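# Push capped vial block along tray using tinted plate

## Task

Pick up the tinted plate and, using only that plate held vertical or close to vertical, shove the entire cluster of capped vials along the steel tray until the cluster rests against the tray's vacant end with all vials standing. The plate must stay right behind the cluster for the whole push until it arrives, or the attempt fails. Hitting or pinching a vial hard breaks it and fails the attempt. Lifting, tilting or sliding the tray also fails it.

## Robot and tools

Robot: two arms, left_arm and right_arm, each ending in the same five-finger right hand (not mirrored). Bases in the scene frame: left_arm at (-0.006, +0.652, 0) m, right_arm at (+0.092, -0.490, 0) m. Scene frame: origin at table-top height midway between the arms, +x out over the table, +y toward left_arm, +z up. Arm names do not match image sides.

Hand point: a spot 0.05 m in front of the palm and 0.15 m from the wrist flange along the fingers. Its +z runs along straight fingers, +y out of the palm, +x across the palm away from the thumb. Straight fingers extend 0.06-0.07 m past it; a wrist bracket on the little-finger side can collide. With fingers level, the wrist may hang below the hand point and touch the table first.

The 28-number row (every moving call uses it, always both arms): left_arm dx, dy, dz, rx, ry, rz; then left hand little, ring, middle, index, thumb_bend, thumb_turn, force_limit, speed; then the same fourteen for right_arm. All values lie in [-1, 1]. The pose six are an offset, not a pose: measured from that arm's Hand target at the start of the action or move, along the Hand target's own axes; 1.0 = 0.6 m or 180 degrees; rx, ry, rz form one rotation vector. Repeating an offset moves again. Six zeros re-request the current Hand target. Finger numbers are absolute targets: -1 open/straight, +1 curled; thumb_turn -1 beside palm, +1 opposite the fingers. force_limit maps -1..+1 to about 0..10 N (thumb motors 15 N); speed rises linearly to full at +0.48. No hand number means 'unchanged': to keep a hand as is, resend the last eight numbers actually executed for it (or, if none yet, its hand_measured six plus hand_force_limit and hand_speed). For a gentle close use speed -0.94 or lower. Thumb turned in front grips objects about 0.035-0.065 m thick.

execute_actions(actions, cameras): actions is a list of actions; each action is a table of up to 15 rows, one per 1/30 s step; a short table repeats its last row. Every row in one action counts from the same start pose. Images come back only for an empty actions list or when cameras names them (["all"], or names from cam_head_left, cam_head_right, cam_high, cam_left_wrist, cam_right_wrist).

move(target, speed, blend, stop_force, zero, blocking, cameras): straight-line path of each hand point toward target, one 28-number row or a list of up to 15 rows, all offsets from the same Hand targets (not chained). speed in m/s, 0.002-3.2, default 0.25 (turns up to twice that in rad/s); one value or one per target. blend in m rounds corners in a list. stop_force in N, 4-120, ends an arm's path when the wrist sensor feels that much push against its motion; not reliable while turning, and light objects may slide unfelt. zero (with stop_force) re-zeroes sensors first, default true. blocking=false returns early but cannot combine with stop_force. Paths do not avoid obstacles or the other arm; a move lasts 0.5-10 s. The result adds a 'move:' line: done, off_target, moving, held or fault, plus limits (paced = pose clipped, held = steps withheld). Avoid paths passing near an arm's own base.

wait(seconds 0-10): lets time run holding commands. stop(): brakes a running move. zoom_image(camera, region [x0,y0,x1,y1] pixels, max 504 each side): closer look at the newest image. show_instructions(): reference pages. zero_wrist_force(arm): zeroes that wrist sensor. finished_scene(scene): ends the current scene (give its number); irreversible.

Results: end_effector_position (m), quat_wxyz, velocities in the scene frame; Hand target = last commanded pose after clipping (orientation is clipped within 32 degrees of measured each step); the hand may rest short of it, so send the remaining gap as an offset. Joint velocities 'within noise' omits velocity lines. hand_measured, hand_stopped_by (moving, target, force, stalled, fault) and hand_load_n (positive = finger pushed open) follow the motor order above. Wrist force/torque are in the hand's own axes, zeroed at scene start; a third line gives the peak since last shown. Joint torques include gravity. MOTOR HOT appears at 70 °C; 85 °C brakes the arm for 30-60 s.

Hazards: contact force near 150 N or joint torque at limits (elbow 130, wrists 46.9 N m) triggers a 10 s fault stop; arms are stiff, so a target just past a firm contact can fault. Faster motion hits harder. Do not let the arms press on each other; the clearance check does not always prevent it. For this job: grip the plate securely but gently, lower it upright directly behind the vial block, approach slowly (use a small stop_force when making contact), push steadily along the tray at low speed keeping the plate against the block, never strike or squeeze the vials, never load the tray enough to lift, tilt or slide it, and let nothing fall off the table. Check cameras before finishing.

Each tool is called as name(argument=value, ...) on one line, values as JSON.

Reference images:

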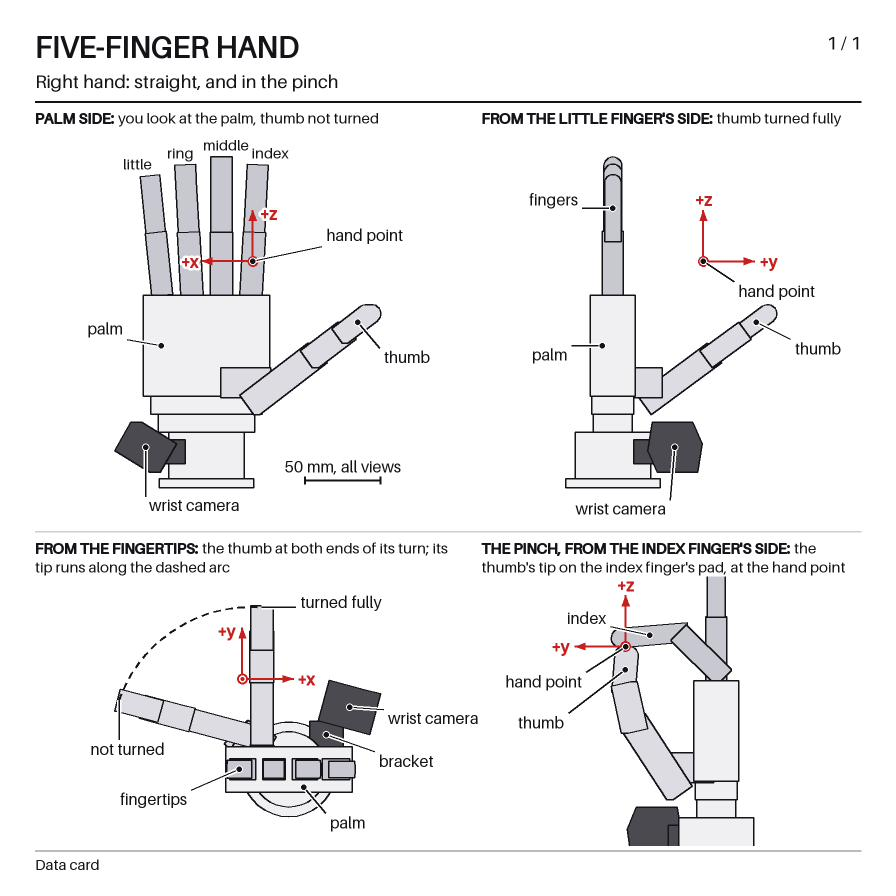

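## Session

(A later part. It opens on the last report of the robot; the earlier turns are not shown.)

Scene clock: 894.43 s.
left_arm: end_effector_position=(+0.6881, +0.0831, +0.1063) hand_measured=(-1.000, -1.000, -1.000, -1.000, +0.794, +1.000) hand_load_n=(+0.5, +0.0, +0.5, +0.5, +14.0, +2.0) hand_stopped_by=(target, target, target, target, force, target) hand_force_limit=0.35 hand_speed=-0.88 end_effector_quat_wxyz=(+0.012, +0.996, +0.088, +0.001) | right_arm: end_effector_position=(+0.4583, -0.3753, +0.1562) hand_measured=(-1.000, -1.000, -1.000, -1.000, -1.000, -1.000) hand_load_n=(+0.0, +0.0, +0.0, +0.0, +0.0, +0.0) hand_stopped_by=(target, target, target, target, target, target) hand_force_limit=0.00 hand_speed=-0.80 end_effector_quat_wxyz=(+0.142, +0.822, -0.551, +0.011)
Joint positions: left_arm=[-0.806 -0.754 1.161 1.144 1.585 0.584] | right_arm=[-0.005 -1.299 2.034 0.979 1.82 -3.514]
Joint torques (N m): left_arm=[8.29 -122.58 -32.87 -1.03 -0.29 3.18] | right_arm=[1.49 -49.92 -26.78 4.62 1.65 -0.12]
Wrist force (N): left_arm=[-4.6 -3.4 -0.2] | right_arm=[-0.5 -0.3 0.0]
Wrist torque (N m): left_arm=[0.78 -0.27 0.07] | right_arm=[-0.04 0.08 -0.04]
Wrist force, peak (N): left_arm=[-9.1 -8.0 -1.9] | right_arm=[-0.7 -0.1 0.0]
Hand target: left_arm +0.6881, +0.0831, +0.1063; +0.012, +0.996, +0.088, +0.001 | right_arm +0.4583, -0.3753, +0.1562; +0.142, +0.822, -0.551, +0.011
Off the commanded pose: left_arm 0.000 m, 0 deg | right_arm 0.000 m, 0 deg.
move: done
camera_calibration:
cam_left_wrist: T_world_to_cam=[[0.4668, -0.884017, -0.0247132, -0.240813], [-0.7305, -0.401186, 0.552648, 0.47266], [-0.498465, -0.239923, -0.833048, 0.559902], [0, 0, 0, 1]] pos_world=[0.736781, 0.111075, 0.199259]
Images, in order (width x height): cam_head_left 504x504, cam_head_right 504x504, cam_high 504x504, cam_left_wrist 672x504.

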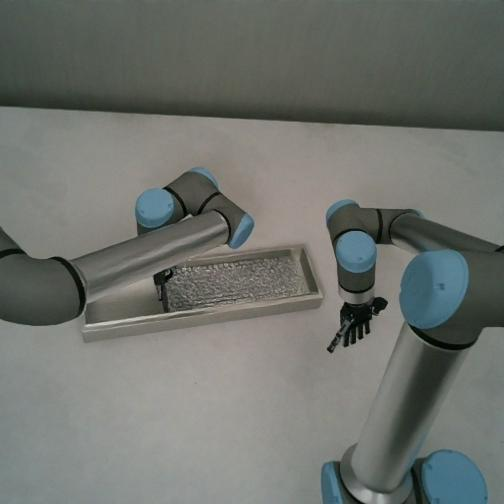

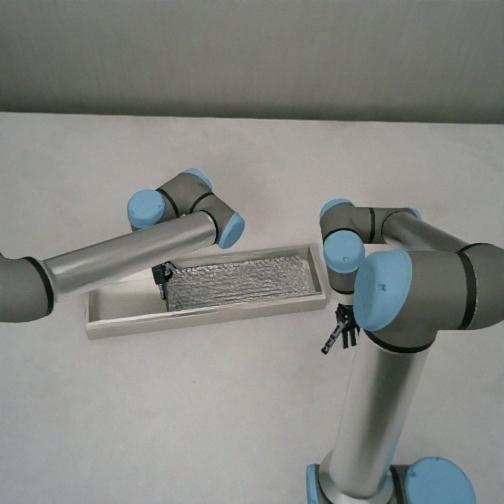

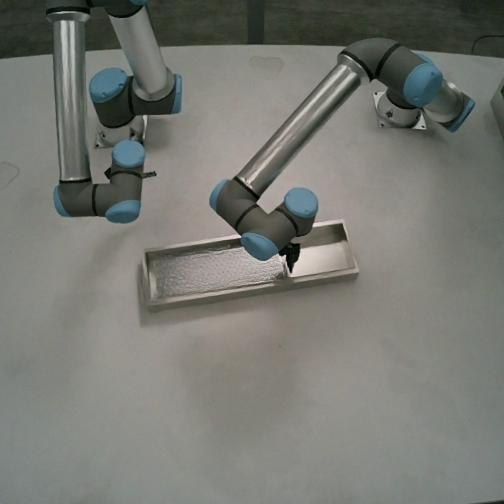

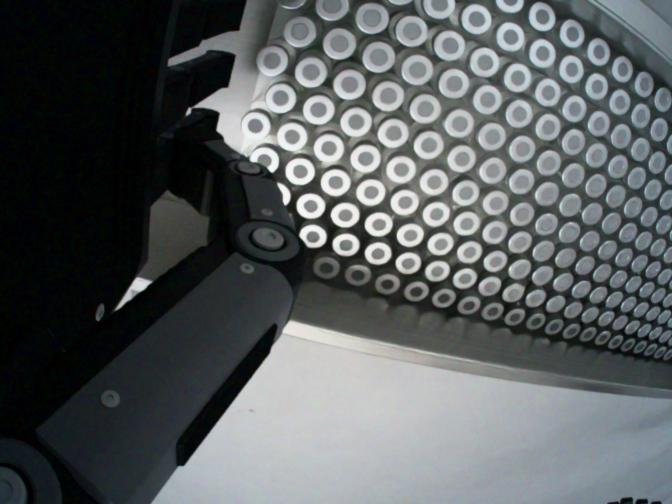

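move(target=[[0,-0.005,0,0,0,0,-1,-1,-1,-1,0.97,1,0.35,-0.88,0,0,0,0,0,0,-1,-1,-1,-1,-1,-1,0,-0.8],[-0.0042,-0.005,0,0,0,0,-1,-1,-1,-1,0.97,1,0.35,-0.88,0,0,0,0,0,0,-1,-1,-1,-1,-1,-1,0,-0.8]], speed=0.02)

move(target=[-0.0008,0.03,0.0008,0,0,0,-1,-1,-1,-1,0.97,1,0.35,-0.88,0,0,0,0,0,0,-1,-1,-1,-1,-1,-1,0,-0.8], speed=0.02, stop_force=15, cameras=["cam_head_left","cam_head_right","cam_high","cam_left_wrist"])

zoom_image(camera="cam_high", region=[130, 230, 230, 320])

zoom_image(camera="cam_head_right", region=[230, 230, 330, 330])

zoom_image(camera="cam_high", region=[260, 230, 310, 280])

Scene clock: 939.90 s.
left_arm: end_effector_position=(+0.6850, +0.0856, +0.1063) hand_measured=(-1.000, -1.000, -1.000, -1.000, +0.794, +1.000) hand_load_n=(+0.0, +0.0, +0.0, +0.0, +9.0, +1.0) hand_stopped_by=(target, target, target, target, force, target) hand_force_limit=0.35 hand_speed=-0.88 end_effector_quat_wxyz=(+0.012, +0.996, +0.088, +0.001) | right_arm: end_effector_position=(+0.4583, -0.3753, +0.1562) hand_measured=(-1.000, -1.000, -1.000, -1.000, -1.000, -1.000) hand_load_n=(+0.0, +0.0, +0.0, +0.0, +0.0, +0.0) hand_stopped_by=(target, target, target, target, target, target) hand_force_limit=0.00 hand_speed=-0.80 end_effector_quat_wxyz=(+0.142, +0.822, -0.551, +0.011)
Joint positions: left_arm=[-0.806 -0.761 1.173 1.138 1.585 0.583] | right_arm=[-0.005 -1.299 2.034 0.979 1.82 -3.514]
Joint torques (N m): left_arm=[4.59 -97.05 -46.34 5.2 0.37 -0.79] | right_arm=[1.6 -48.65 -26.82 4.71 1.5 -0.22]
Wrist force (N): left_arm=[0.7 1.8 -1.8] | right_arm=[-0.2 0.0 -0.1]
Wrist torque (N m): left_arm=[0.41 0.19 0.56] | right_arm=[0.00 0.04 -0.01]
Wrist force, peak (N): left_arm=[-4.6 -3.2 -0.7] | right_arm=[-0.6 0.0 -0.3]
Hand target: left_arm +0.6851, +0.0856, +0.1062; +0.012, +0.996, +0.088, +0.001 | right_arm +0.4583, -0.3753, +0.1562; +0.142, +0.822, -0.551, +0.011
Off the commanded pose: left_arm 0.000 m, 0 deg | right_arm 0.000 m, 0 deg.
move: done

Scene clock: 941.90 s.
left_arm: end_effector_position=(+0.6878, +0.0678, +0.1062) hand_measured=(-1.000, -1.000, -1.000, -1.000, +0.794, +1.000) hand_load_n=(+0.0, +0.0, +0.5, +0.5, +14.5, +2.5) hand_stopped_by=(target, target, target, target, force, target) hand_force_limit=0.35 hand_speed=-0.88 end_effector_quat_wxyz=(+0.012, +0.996, +0.088, +0.001) | right_arm: end_effector_position=(+0.4583, -0.3753, +0.1562) hand_measured=(-1.000, -1.000, -1.000, -1.000, -1.000, -1.000) hand_load_n=(+0.0, +0.0, +0.0, +0.0, +0.0, +0.0) hand_stopped_by=(target, target, target, target, target, target) hand_force_limit=0.00 hand_speed=-0.80 end_effector_quat_wxyz=(+0.142, +0.822, -0.551, +0.011)
Joint positions: left_arm=[-0.818 -0.74 1.134 1.156 1.584 0.572] | right_arm=[-0.005 -1.299 2.034 0.979 1.82 -3.514]
Joint torques (N m): left_arm=[4.57 -122.26 -31.07 -0.09 -1.08 2.95] | right_arm=[2.49 -47.16 -26.73 4.55 1.33 -0.2]
Wrist force (N): left_arm=[0.3 -3.2 -2.1] | right_arm=[-0.4 0.0 -0.2]
Wrist torque (N m): left_arm=[0.74 0.18 0.48] | right_arm=[0.01 0.07 -0.03]
Wrist force, peak (N): left_arm=[0.5 -8.0 -5.6] | right_arm=[-0.4 -0.4 -0.3]
Hand target: left_arm +0.6878, +0.0678, +0.1062; +0.012, +0.996, +0.088, +0.001 | right_arm +0.4583, -0.3753, +0.1562; +0.142, +0.822, -0.551, +0.011
Off the commanded pose: left_arm 0.000 m, 0 deg | right_arm 0.000 m, 0 deg.
move: done
camera_calibration:
cam_left_wrist: T_world_to_cam=[[0.466844, -0.883996, -0.0246393, -0.25425], [-0.73048, -0.401176, 0.552682, 0.466336], [-0.498453, -0.240018, -0.833028, 0.555994], [0, 0, 0, 1]] pos_world=[0.736481, 0.0957746, 0.199159]
Images, in order (width x height): cam_head_left 504x504, cam_head_right 504x504, cam_high 504x504, cam_left_wrist 672x504.

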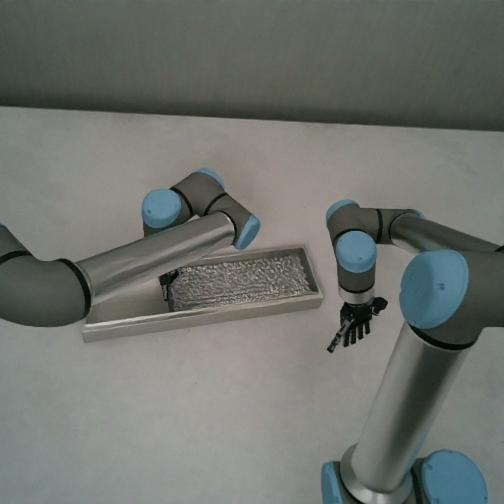

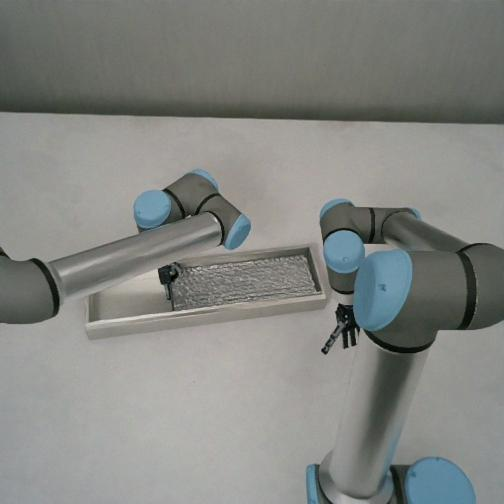

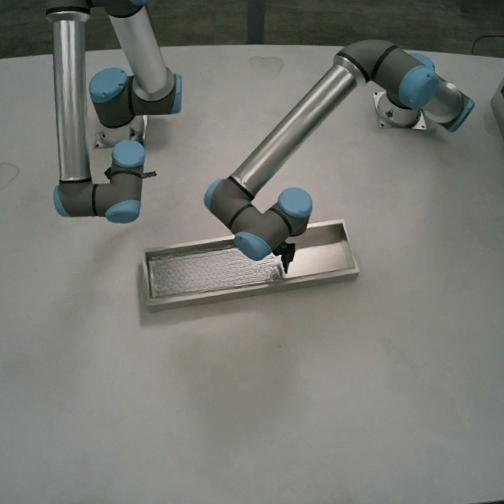

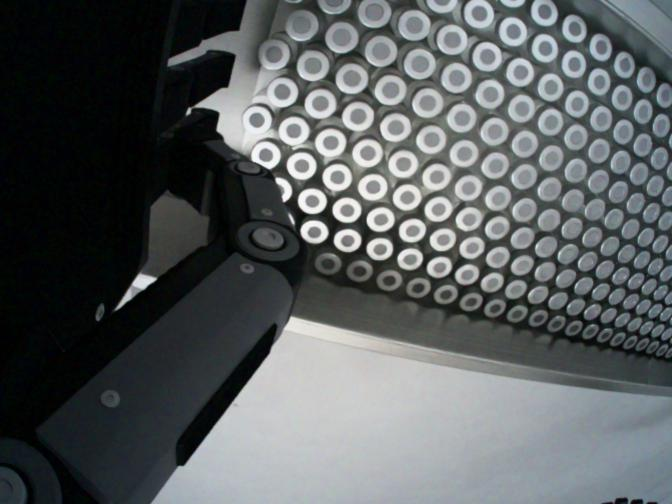

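Scaled by 5.040 from the camera's 504x504 image, which has a finer 720x720 frame.

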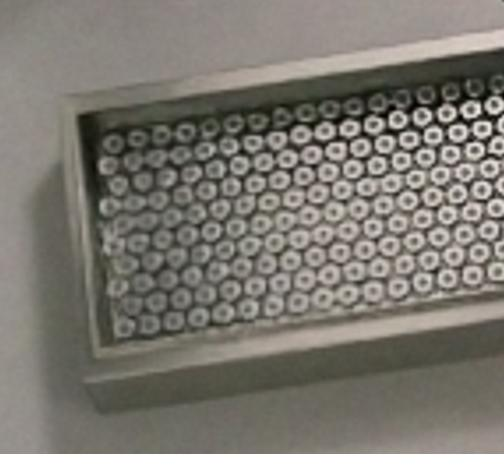

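Scaled by 5.040 from the camera's 504x504 image, which has a finer 720x720 frame.

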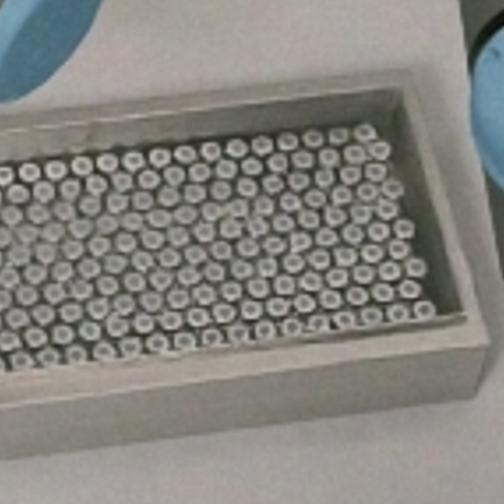

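Scaled by 10.080 from the camera's 504x504 image, which has a finer 720x720 frame.

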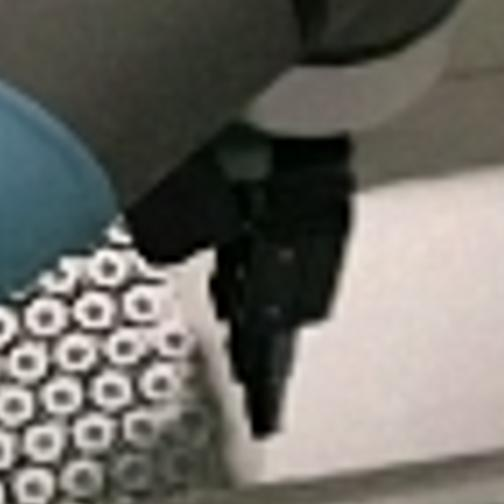

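move(target=[-0.0004,0.0233,0.0006,0,0,0,-1,-1,-1,-1,0.97,1,0.35,-0.88,0,0,0,0,0,0,-1,-1,-1,-1,-1,-1,0,-0.8], speed=0.008, stop_force=8, cameras=["cam_head_left","cam_head_right","cam_high","cam_left_wrist"])

zoom_image(camera="cam_high", region=[130, 230, 230, 320])

zoom_image(camera="cam_head_right", region=[230, 230, 330, 330])

Scene clock: 954.70 s.
left_arm: end_effector_position=(+0.6886, +0.0628, +0.1062) hand_measured=(-1.000, -1.000, -1.000, -1.000, +0.794, +1.000) hand_load_n=(+0.0, +0.5, +1.5, +1.0, +15.0, +2.5) hand_stopped_by=(target, target, target, target, force, target) hand_force_limit=0.35 hand_speed=-0.88 end_effector_quat_wxyz=(+0.012, +0.996, +0.088, +0.001) | right_arm: end_effector_position=(+0.4583, -0.3753, +0.1562) hand_measured=(-1.000, -1.000, -1.000, -1.000, -1.000, -1.000) hand_load_n=(+0.0, +0.0, +0.0, +0.0, +0.0, +0.0) hand_stopped_by=(target, target, target, target, target, target) hand_force_limit=0.00 hand_speed=-0.80 end_effector_quat_wxyz=(+0.142, +0.822, -0.551, +0.011)
Joint positions: left_arm=[-0.821 -0.734 1.123 1.161 1.584 0.568] | right_arm=[-0.005 -1.299 2.034 0.979 1.82 -3.514]
Joint torques (N m): left_arm=[1.66 -121.5 -32.96 -2.04 5.05 2.78] | right_arm=[3.38 -49.43 -26.36 4.82 1.85 -0.29]
Wrist force (N): left_arm=[0.5 -9.2 -4.1] | right_arm=[-0.3 -0.1 -0.2]
Wrist torque (N m): left_arm=[1.44 0.20 0.46] | right_arm=[0.00 0.05 -0.02]
Wrist force, peak (N): left_arm=[0.8 -16.3 -6.3] | right_arm=[-0.1 -0.6 0.4]
Hand target: left_arm +0.6886, +0.0628, +0.1062; +0.012, +0.996, +0.088, +0.001 (not the last commanded pose) | right_arm +0.4583, -0.3753, +0.1562; +0.142, +0.822, -0.551, +0.011
Off the commanded pose: left_arm 0.009 m, 0 deg | right_arm 0.000 m, 0 deg.
move: contact (left_arm)
camera_calibration:
cam_left_wrist: T_world_to_cam=[[0.466844, -0.883996, -0.0246393, -0.259044], [-0.73048, -0.401176, 0.552682, 0.464914], [-0.498453, -0.240018, -0.833028, 0.555193], [0, 0, 0, 1]] pos_world=[0.737281, 0.0907746, 0.199159]
Images, in order (width x height): cam_head_left 504x504, cam_head_right 504x504, cam_high 504x504, cam_left_wrist 672x504.

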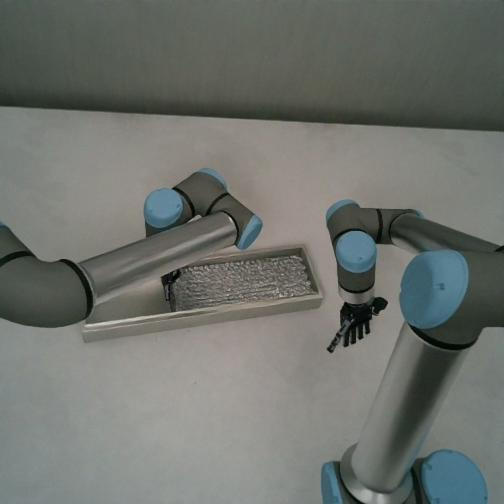

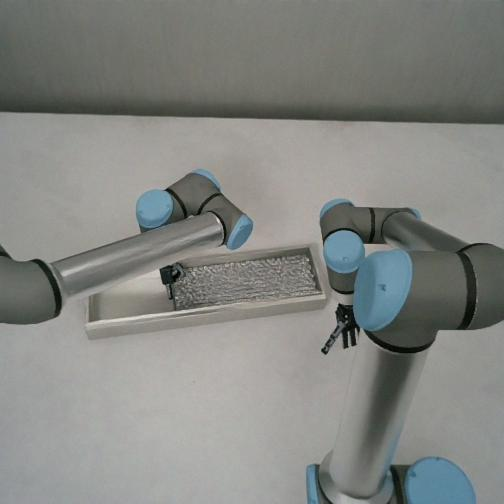

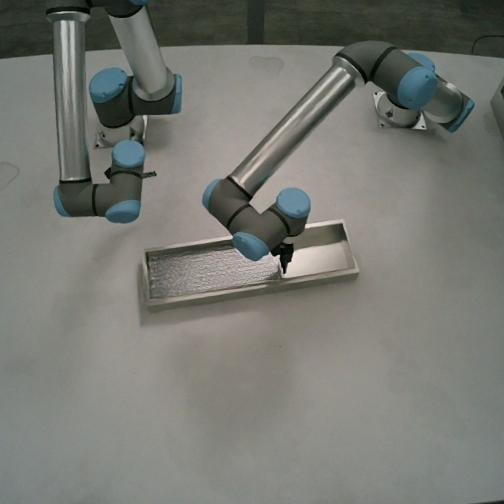

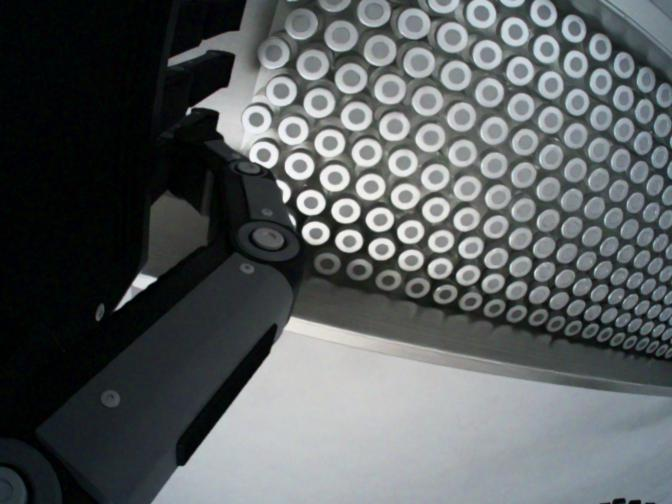

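Scaled by 5.040 from the camera's 504x504 image, which has a finer 720x720 frame.

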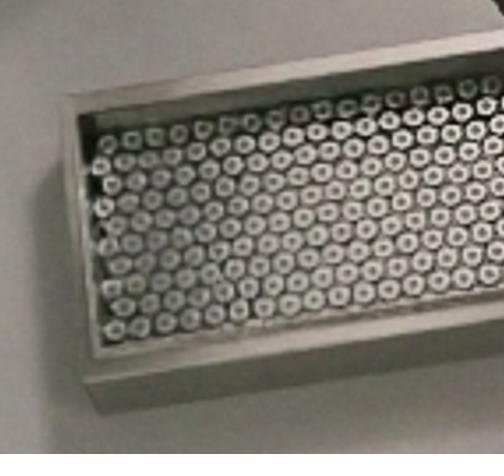

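Scaled by 5.040 from the camera's 504x504 image, which has a finer 720x720 frame.

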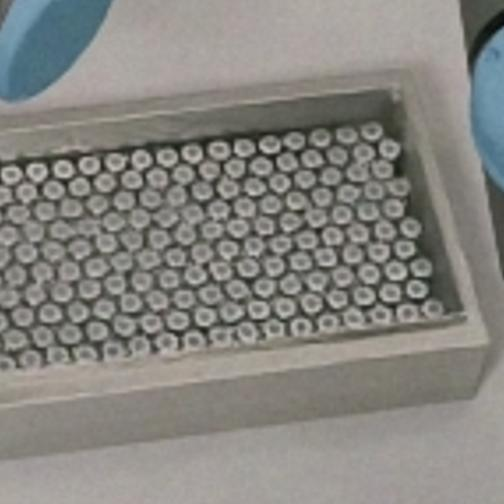

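zoom_image(camera="cam_high", region=[140, 245, 180, 305])

zoom_image(camera="cam_head_left", region=[280, 240, 330, 300])

Scaled by 8.400 from the camera's 504x504 image, which has a finer 720x720 frame.

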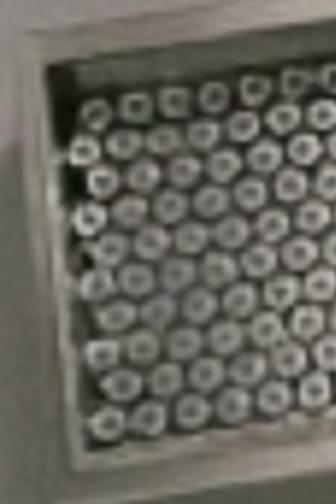

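Scaled by 8.400 from the camera's 504x504 image, which has a finer 720x720 frame.

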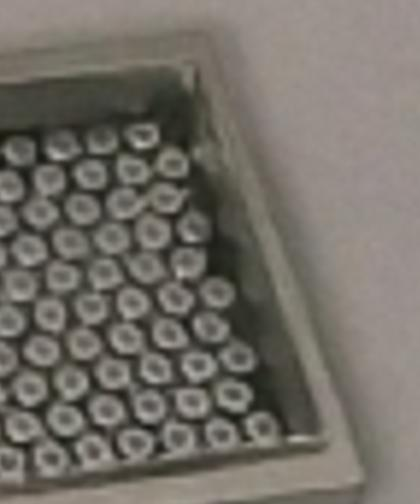

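move(target=[0,0.01,0.0003,0,0,0,-1,-1,-1,-1,0.97,1,0.35,-0.88,0,0,0,0,0,0,-1,-1,-1,-1,-1,-1,0,-0.8], speed=0.004, stop_force=5, cameras=["cam_high","cam_left_wrist","cam_head_left"])

zoom_image(camera="cam_high", region=[140, 245, 180, 305])

zoom_image(camera="cam_left_wrist", region=[180, 0, 420, 240])

Scene clock: 1019.50 s.
left_arm: end_effector_position=(+0.6886, +0.0626, +0.1062) hand_measured=(-1.000, -1.000, -1.000, -1.000, +0.794, +1.000) hand_load_n=(+0.0, +0.0, +2.0, +1.5, +15.5, +2.0) hand_stopped_by=(target, target, target, target, force, target) hand_force_limit=0.35 hand_speed=-0.88 end_effector_quat_wxyz=(+0.012, +0.996, +0.088, +0.001) | right_arm: end_effector_position=(+0.4583, -0.3753, +0.1562) hand_measured=(-1.000, -1.000, -1.000, -1.000, -1.000, -1.000) hand_load_n=(+0.0, +0.0, +0.0, +0.0, +0.0, +0.0) hand_stopped_by=(target, target, target, target, target, target) hand_force_limit=0.00 hand_speed=-0.80 end_effector_quat_wxyz=(+0.142, +0.822, -0.551, +0.011)
Joint positions: left_arm=[-0.821 -0.734 1.122 1.161 1.584 0.568] | right_arm=[-0.005 -1.299 2.034 0.979 1.82 -3.514]
Joint torques (N m): left_arm=[-1.53 -122.25 -36.26 -3.62 5.05 2.97] | right_arm=[2.51 -47.95 -26.83 4.85 1.89 0.13]
Wrist force (N): left_arm=[1.2 -15.6 -4.5] | right_arm=[-0.4 -0.5 0.1]
Wrist torque (N m): left_arm=[1.80 0.27 0.35] | right_arm=[-0.07 0.07 -0.04]
Wrist force, peak (N): left_arm=[1.1 -18.5 -4.4] | right_arm=[-0.4 -0.6 0.1]
Hand target: left_arm +0.6886, +0.0626, +0.1063; +0.012, +0.996, +0.088, +0.001 (not the last commanded pose) | right_arm +0.4583, -0.3753, +0.1562; +0.142, +0.822, -0.551, +0.011
Off the commanded pose: left_arm 0.006 m, 0 deg | right_arm 0.000 m, 0 deg.
move: contact (left_arm)
camera_calibration:
cam_left_wrist: T_world_to_cam=[[0.466668, -0.884085, -0.0247769, -0.259099], [-0.730524, -0.401099, 0.552679, 0.464878], [-0.498553, -0.239817, -0.833026, 0.555334], [0, 0, 0, 1]] pos_world=[0.737381, 0.0905756, 0.199259]
Images, in order (width x height): cam_head_left 504x504, cam_high 504x504, cam_left_wrist 672x504.

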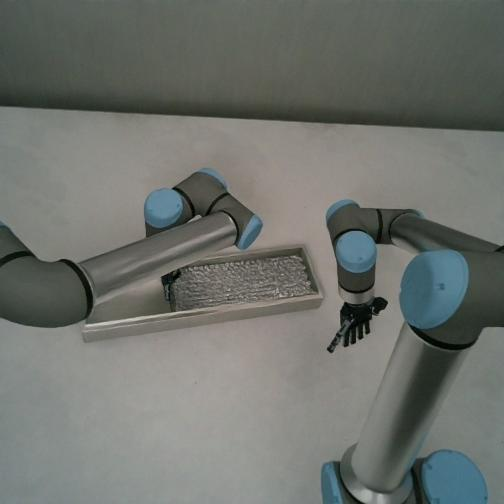

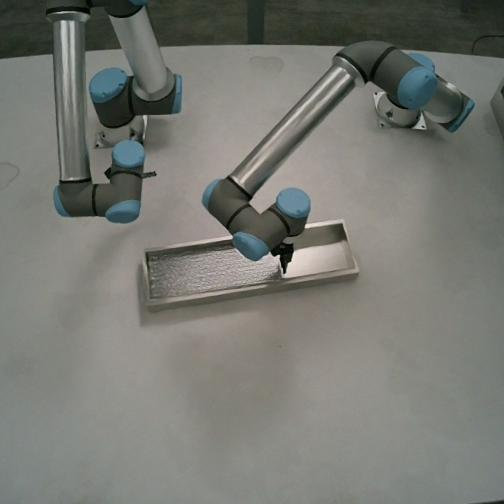

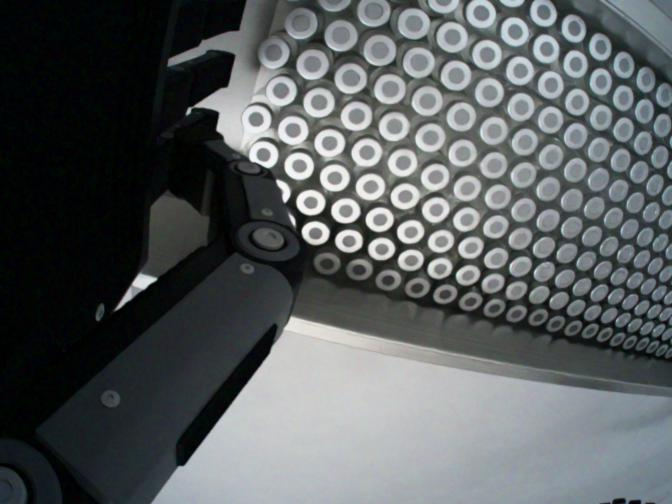

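Scaled by 8.400 from the camera's 504x504 image, which has a finer 720x720 frame.

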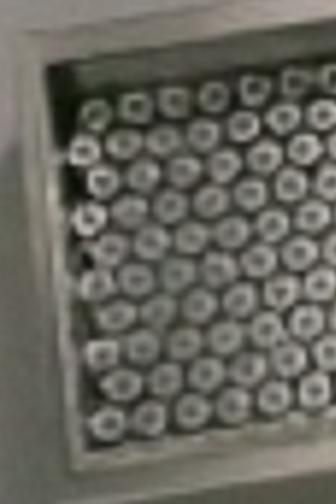

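Scaled by 2.100 from the camera's 672x504 image, which has a finer 960x720 frame.

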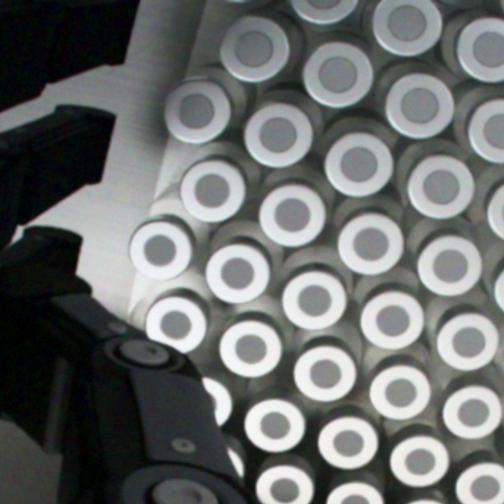

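move(target=[[0,-0.0167,0,0,0,0,-1,-1,-1,-1,0.97,1,0.35,-0.88,0,0,0,0,0,0,-1,-1,-1,-1,-1,-1,0,-0.8],[0.002,-0.25,-0.01,0,0,0,-1,-1,-1,-1,0.97,1,0.35,-0.88,0,0,0,0,0,0,-1,-1,-1,-1,-1,-1,0,-0.8]], speed=[0.02,0.1], cameras=["cam_high","cam_left_wrist","cam_head_left","cam_head_right"])

zoom_image(camera="cam_high", region=[130, 210, 370, 320])

zoom_image(camera="cam_head_left", region=[130, 230, 330, 350])

Scene clock: 1046.43 s.
left_arm: end_effector_position=(+0.6636, +0.2106, +0.1086) hand_measured=(-1.000, -1.000, -1.000, -1.000, +0.794, +1.000) hand_load_n=(+0.0, +0.0, +0.0, +0.0, +9.0, +1.0) hand_stopped_by=(target, target, target, target, force, target) hand_force_limit=0.35 hand_speed=-0.88 end_effector_quat_wxyz=(+0.012, +0.996, +0.088, +0.001) | right_arm: end_effector_position=(+0.4583, -0.3753, +0.1562) hand_measured=(-1.000, -1.000, -1.000, -1.000, -1.000, -1.000) hand_load_n=(+0.0, +0.0, +0.0, +0.0, +0.0, +0.0) hand_stopped_by=(target, target, target, target, target, target) hand_force_limit=0.00 hand_speed=-0.80 end_effector_quat_wxyz=(+0.142, +0.822, -0.551, +0.011)
Joint positions: left_arm=[-0.712 -0.893 1.408 1.037 1.586 0.677] | right_arm=[-0.005 -1.299 2.034 0.979 1.82 -3.514]
Joint torques (N m): left_arm=[0.24 -94.65 -38.02 6.62 2.76 -3.46] | right_arm=[0.67 -49.73 -26.55 4.73 1.75 -0.27]
Wrist force (N): left_arm=[-0.9 3.4 -1.8] | right_arm=[-0.1 -0.2 0.0]
Wrist torque (N m): left_arm=[0.65 0.43 0.45] | right_arm=[-0.02 0.02 -0.01]
Wrist force, peak (N): left_arm=[0.8 -15.8 -4.7] | right_arm=[-0.5 -0.5 0.4]
Hand target: left_arm +0.6635, +0.2106, +0.1085; +0.012, +0.996, +0.088, +0.001 | right_arm +0.4583, -0.3753, +0.1562; +0.142, +0.822, -0.551, +0.011
Off the commanded pose: left_arm 0.000 m, 0 deg | right_arm 0.000 m, 0 deg.
move: done
camera_calibration:
cam_left_wrist: T_world_to_cam=[[0.466636, -0.884107, -0.0245903, -0.116494], [-0.730603, -0.400988, 0.552655, 0.504669], [-0.498467, -0.239923, -0.833047, 0.580197], [0, 0, 0, 1]] pos_world=[0.712282, 0.238575, 0.201559]
Images, in order (width x height): cam_head_left 504x504, cam_head_right 504x504, cam_high 504x504, cam_left_wrist 672x504.

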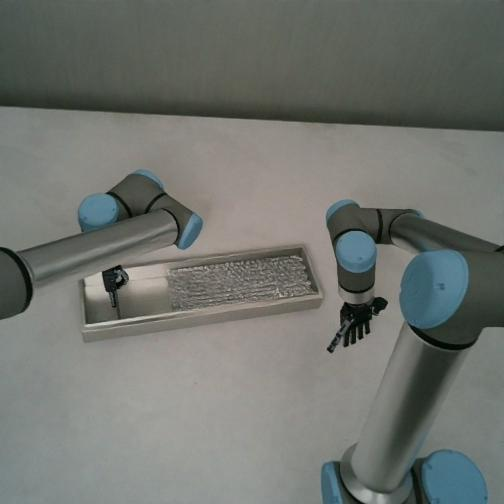

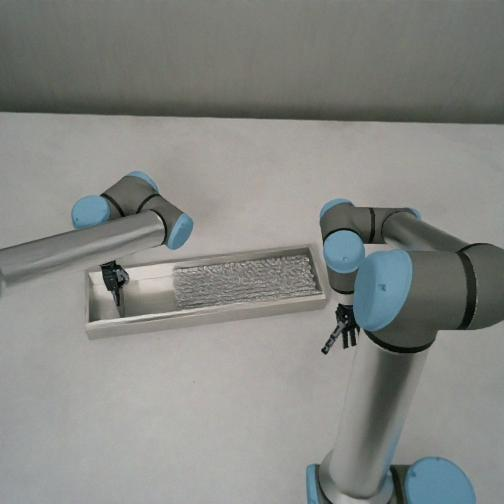

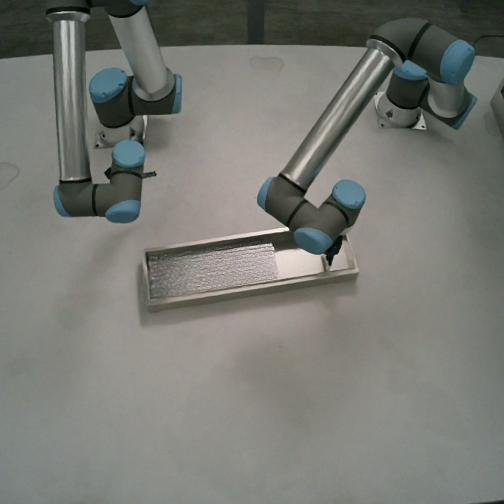

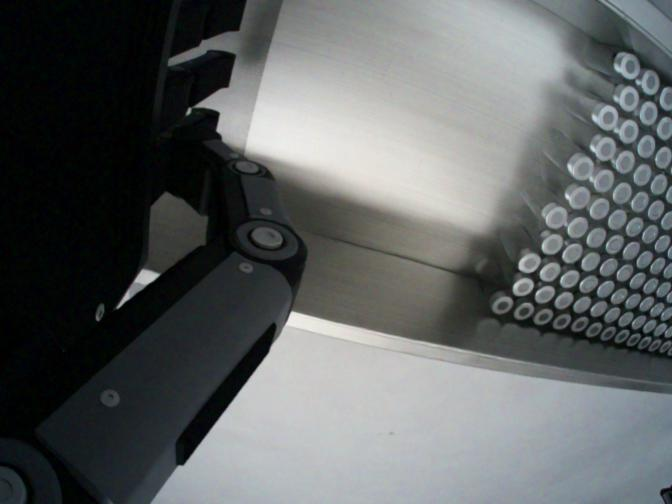

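Scaled by 2.100 from the camera's 504x504 image, which has a finer 720x720 frame.

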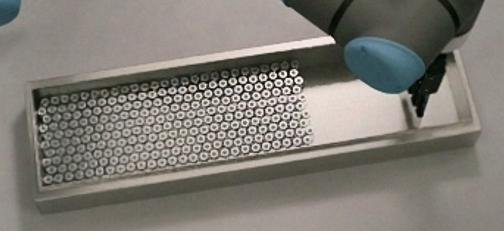

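Scaled by 2.520 from the camera's 504x504 image, which has a finer 720x720 frame.

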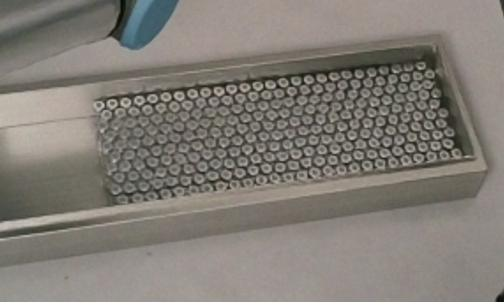

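finished_scene(scene=1)

The scene is finished: the task was done.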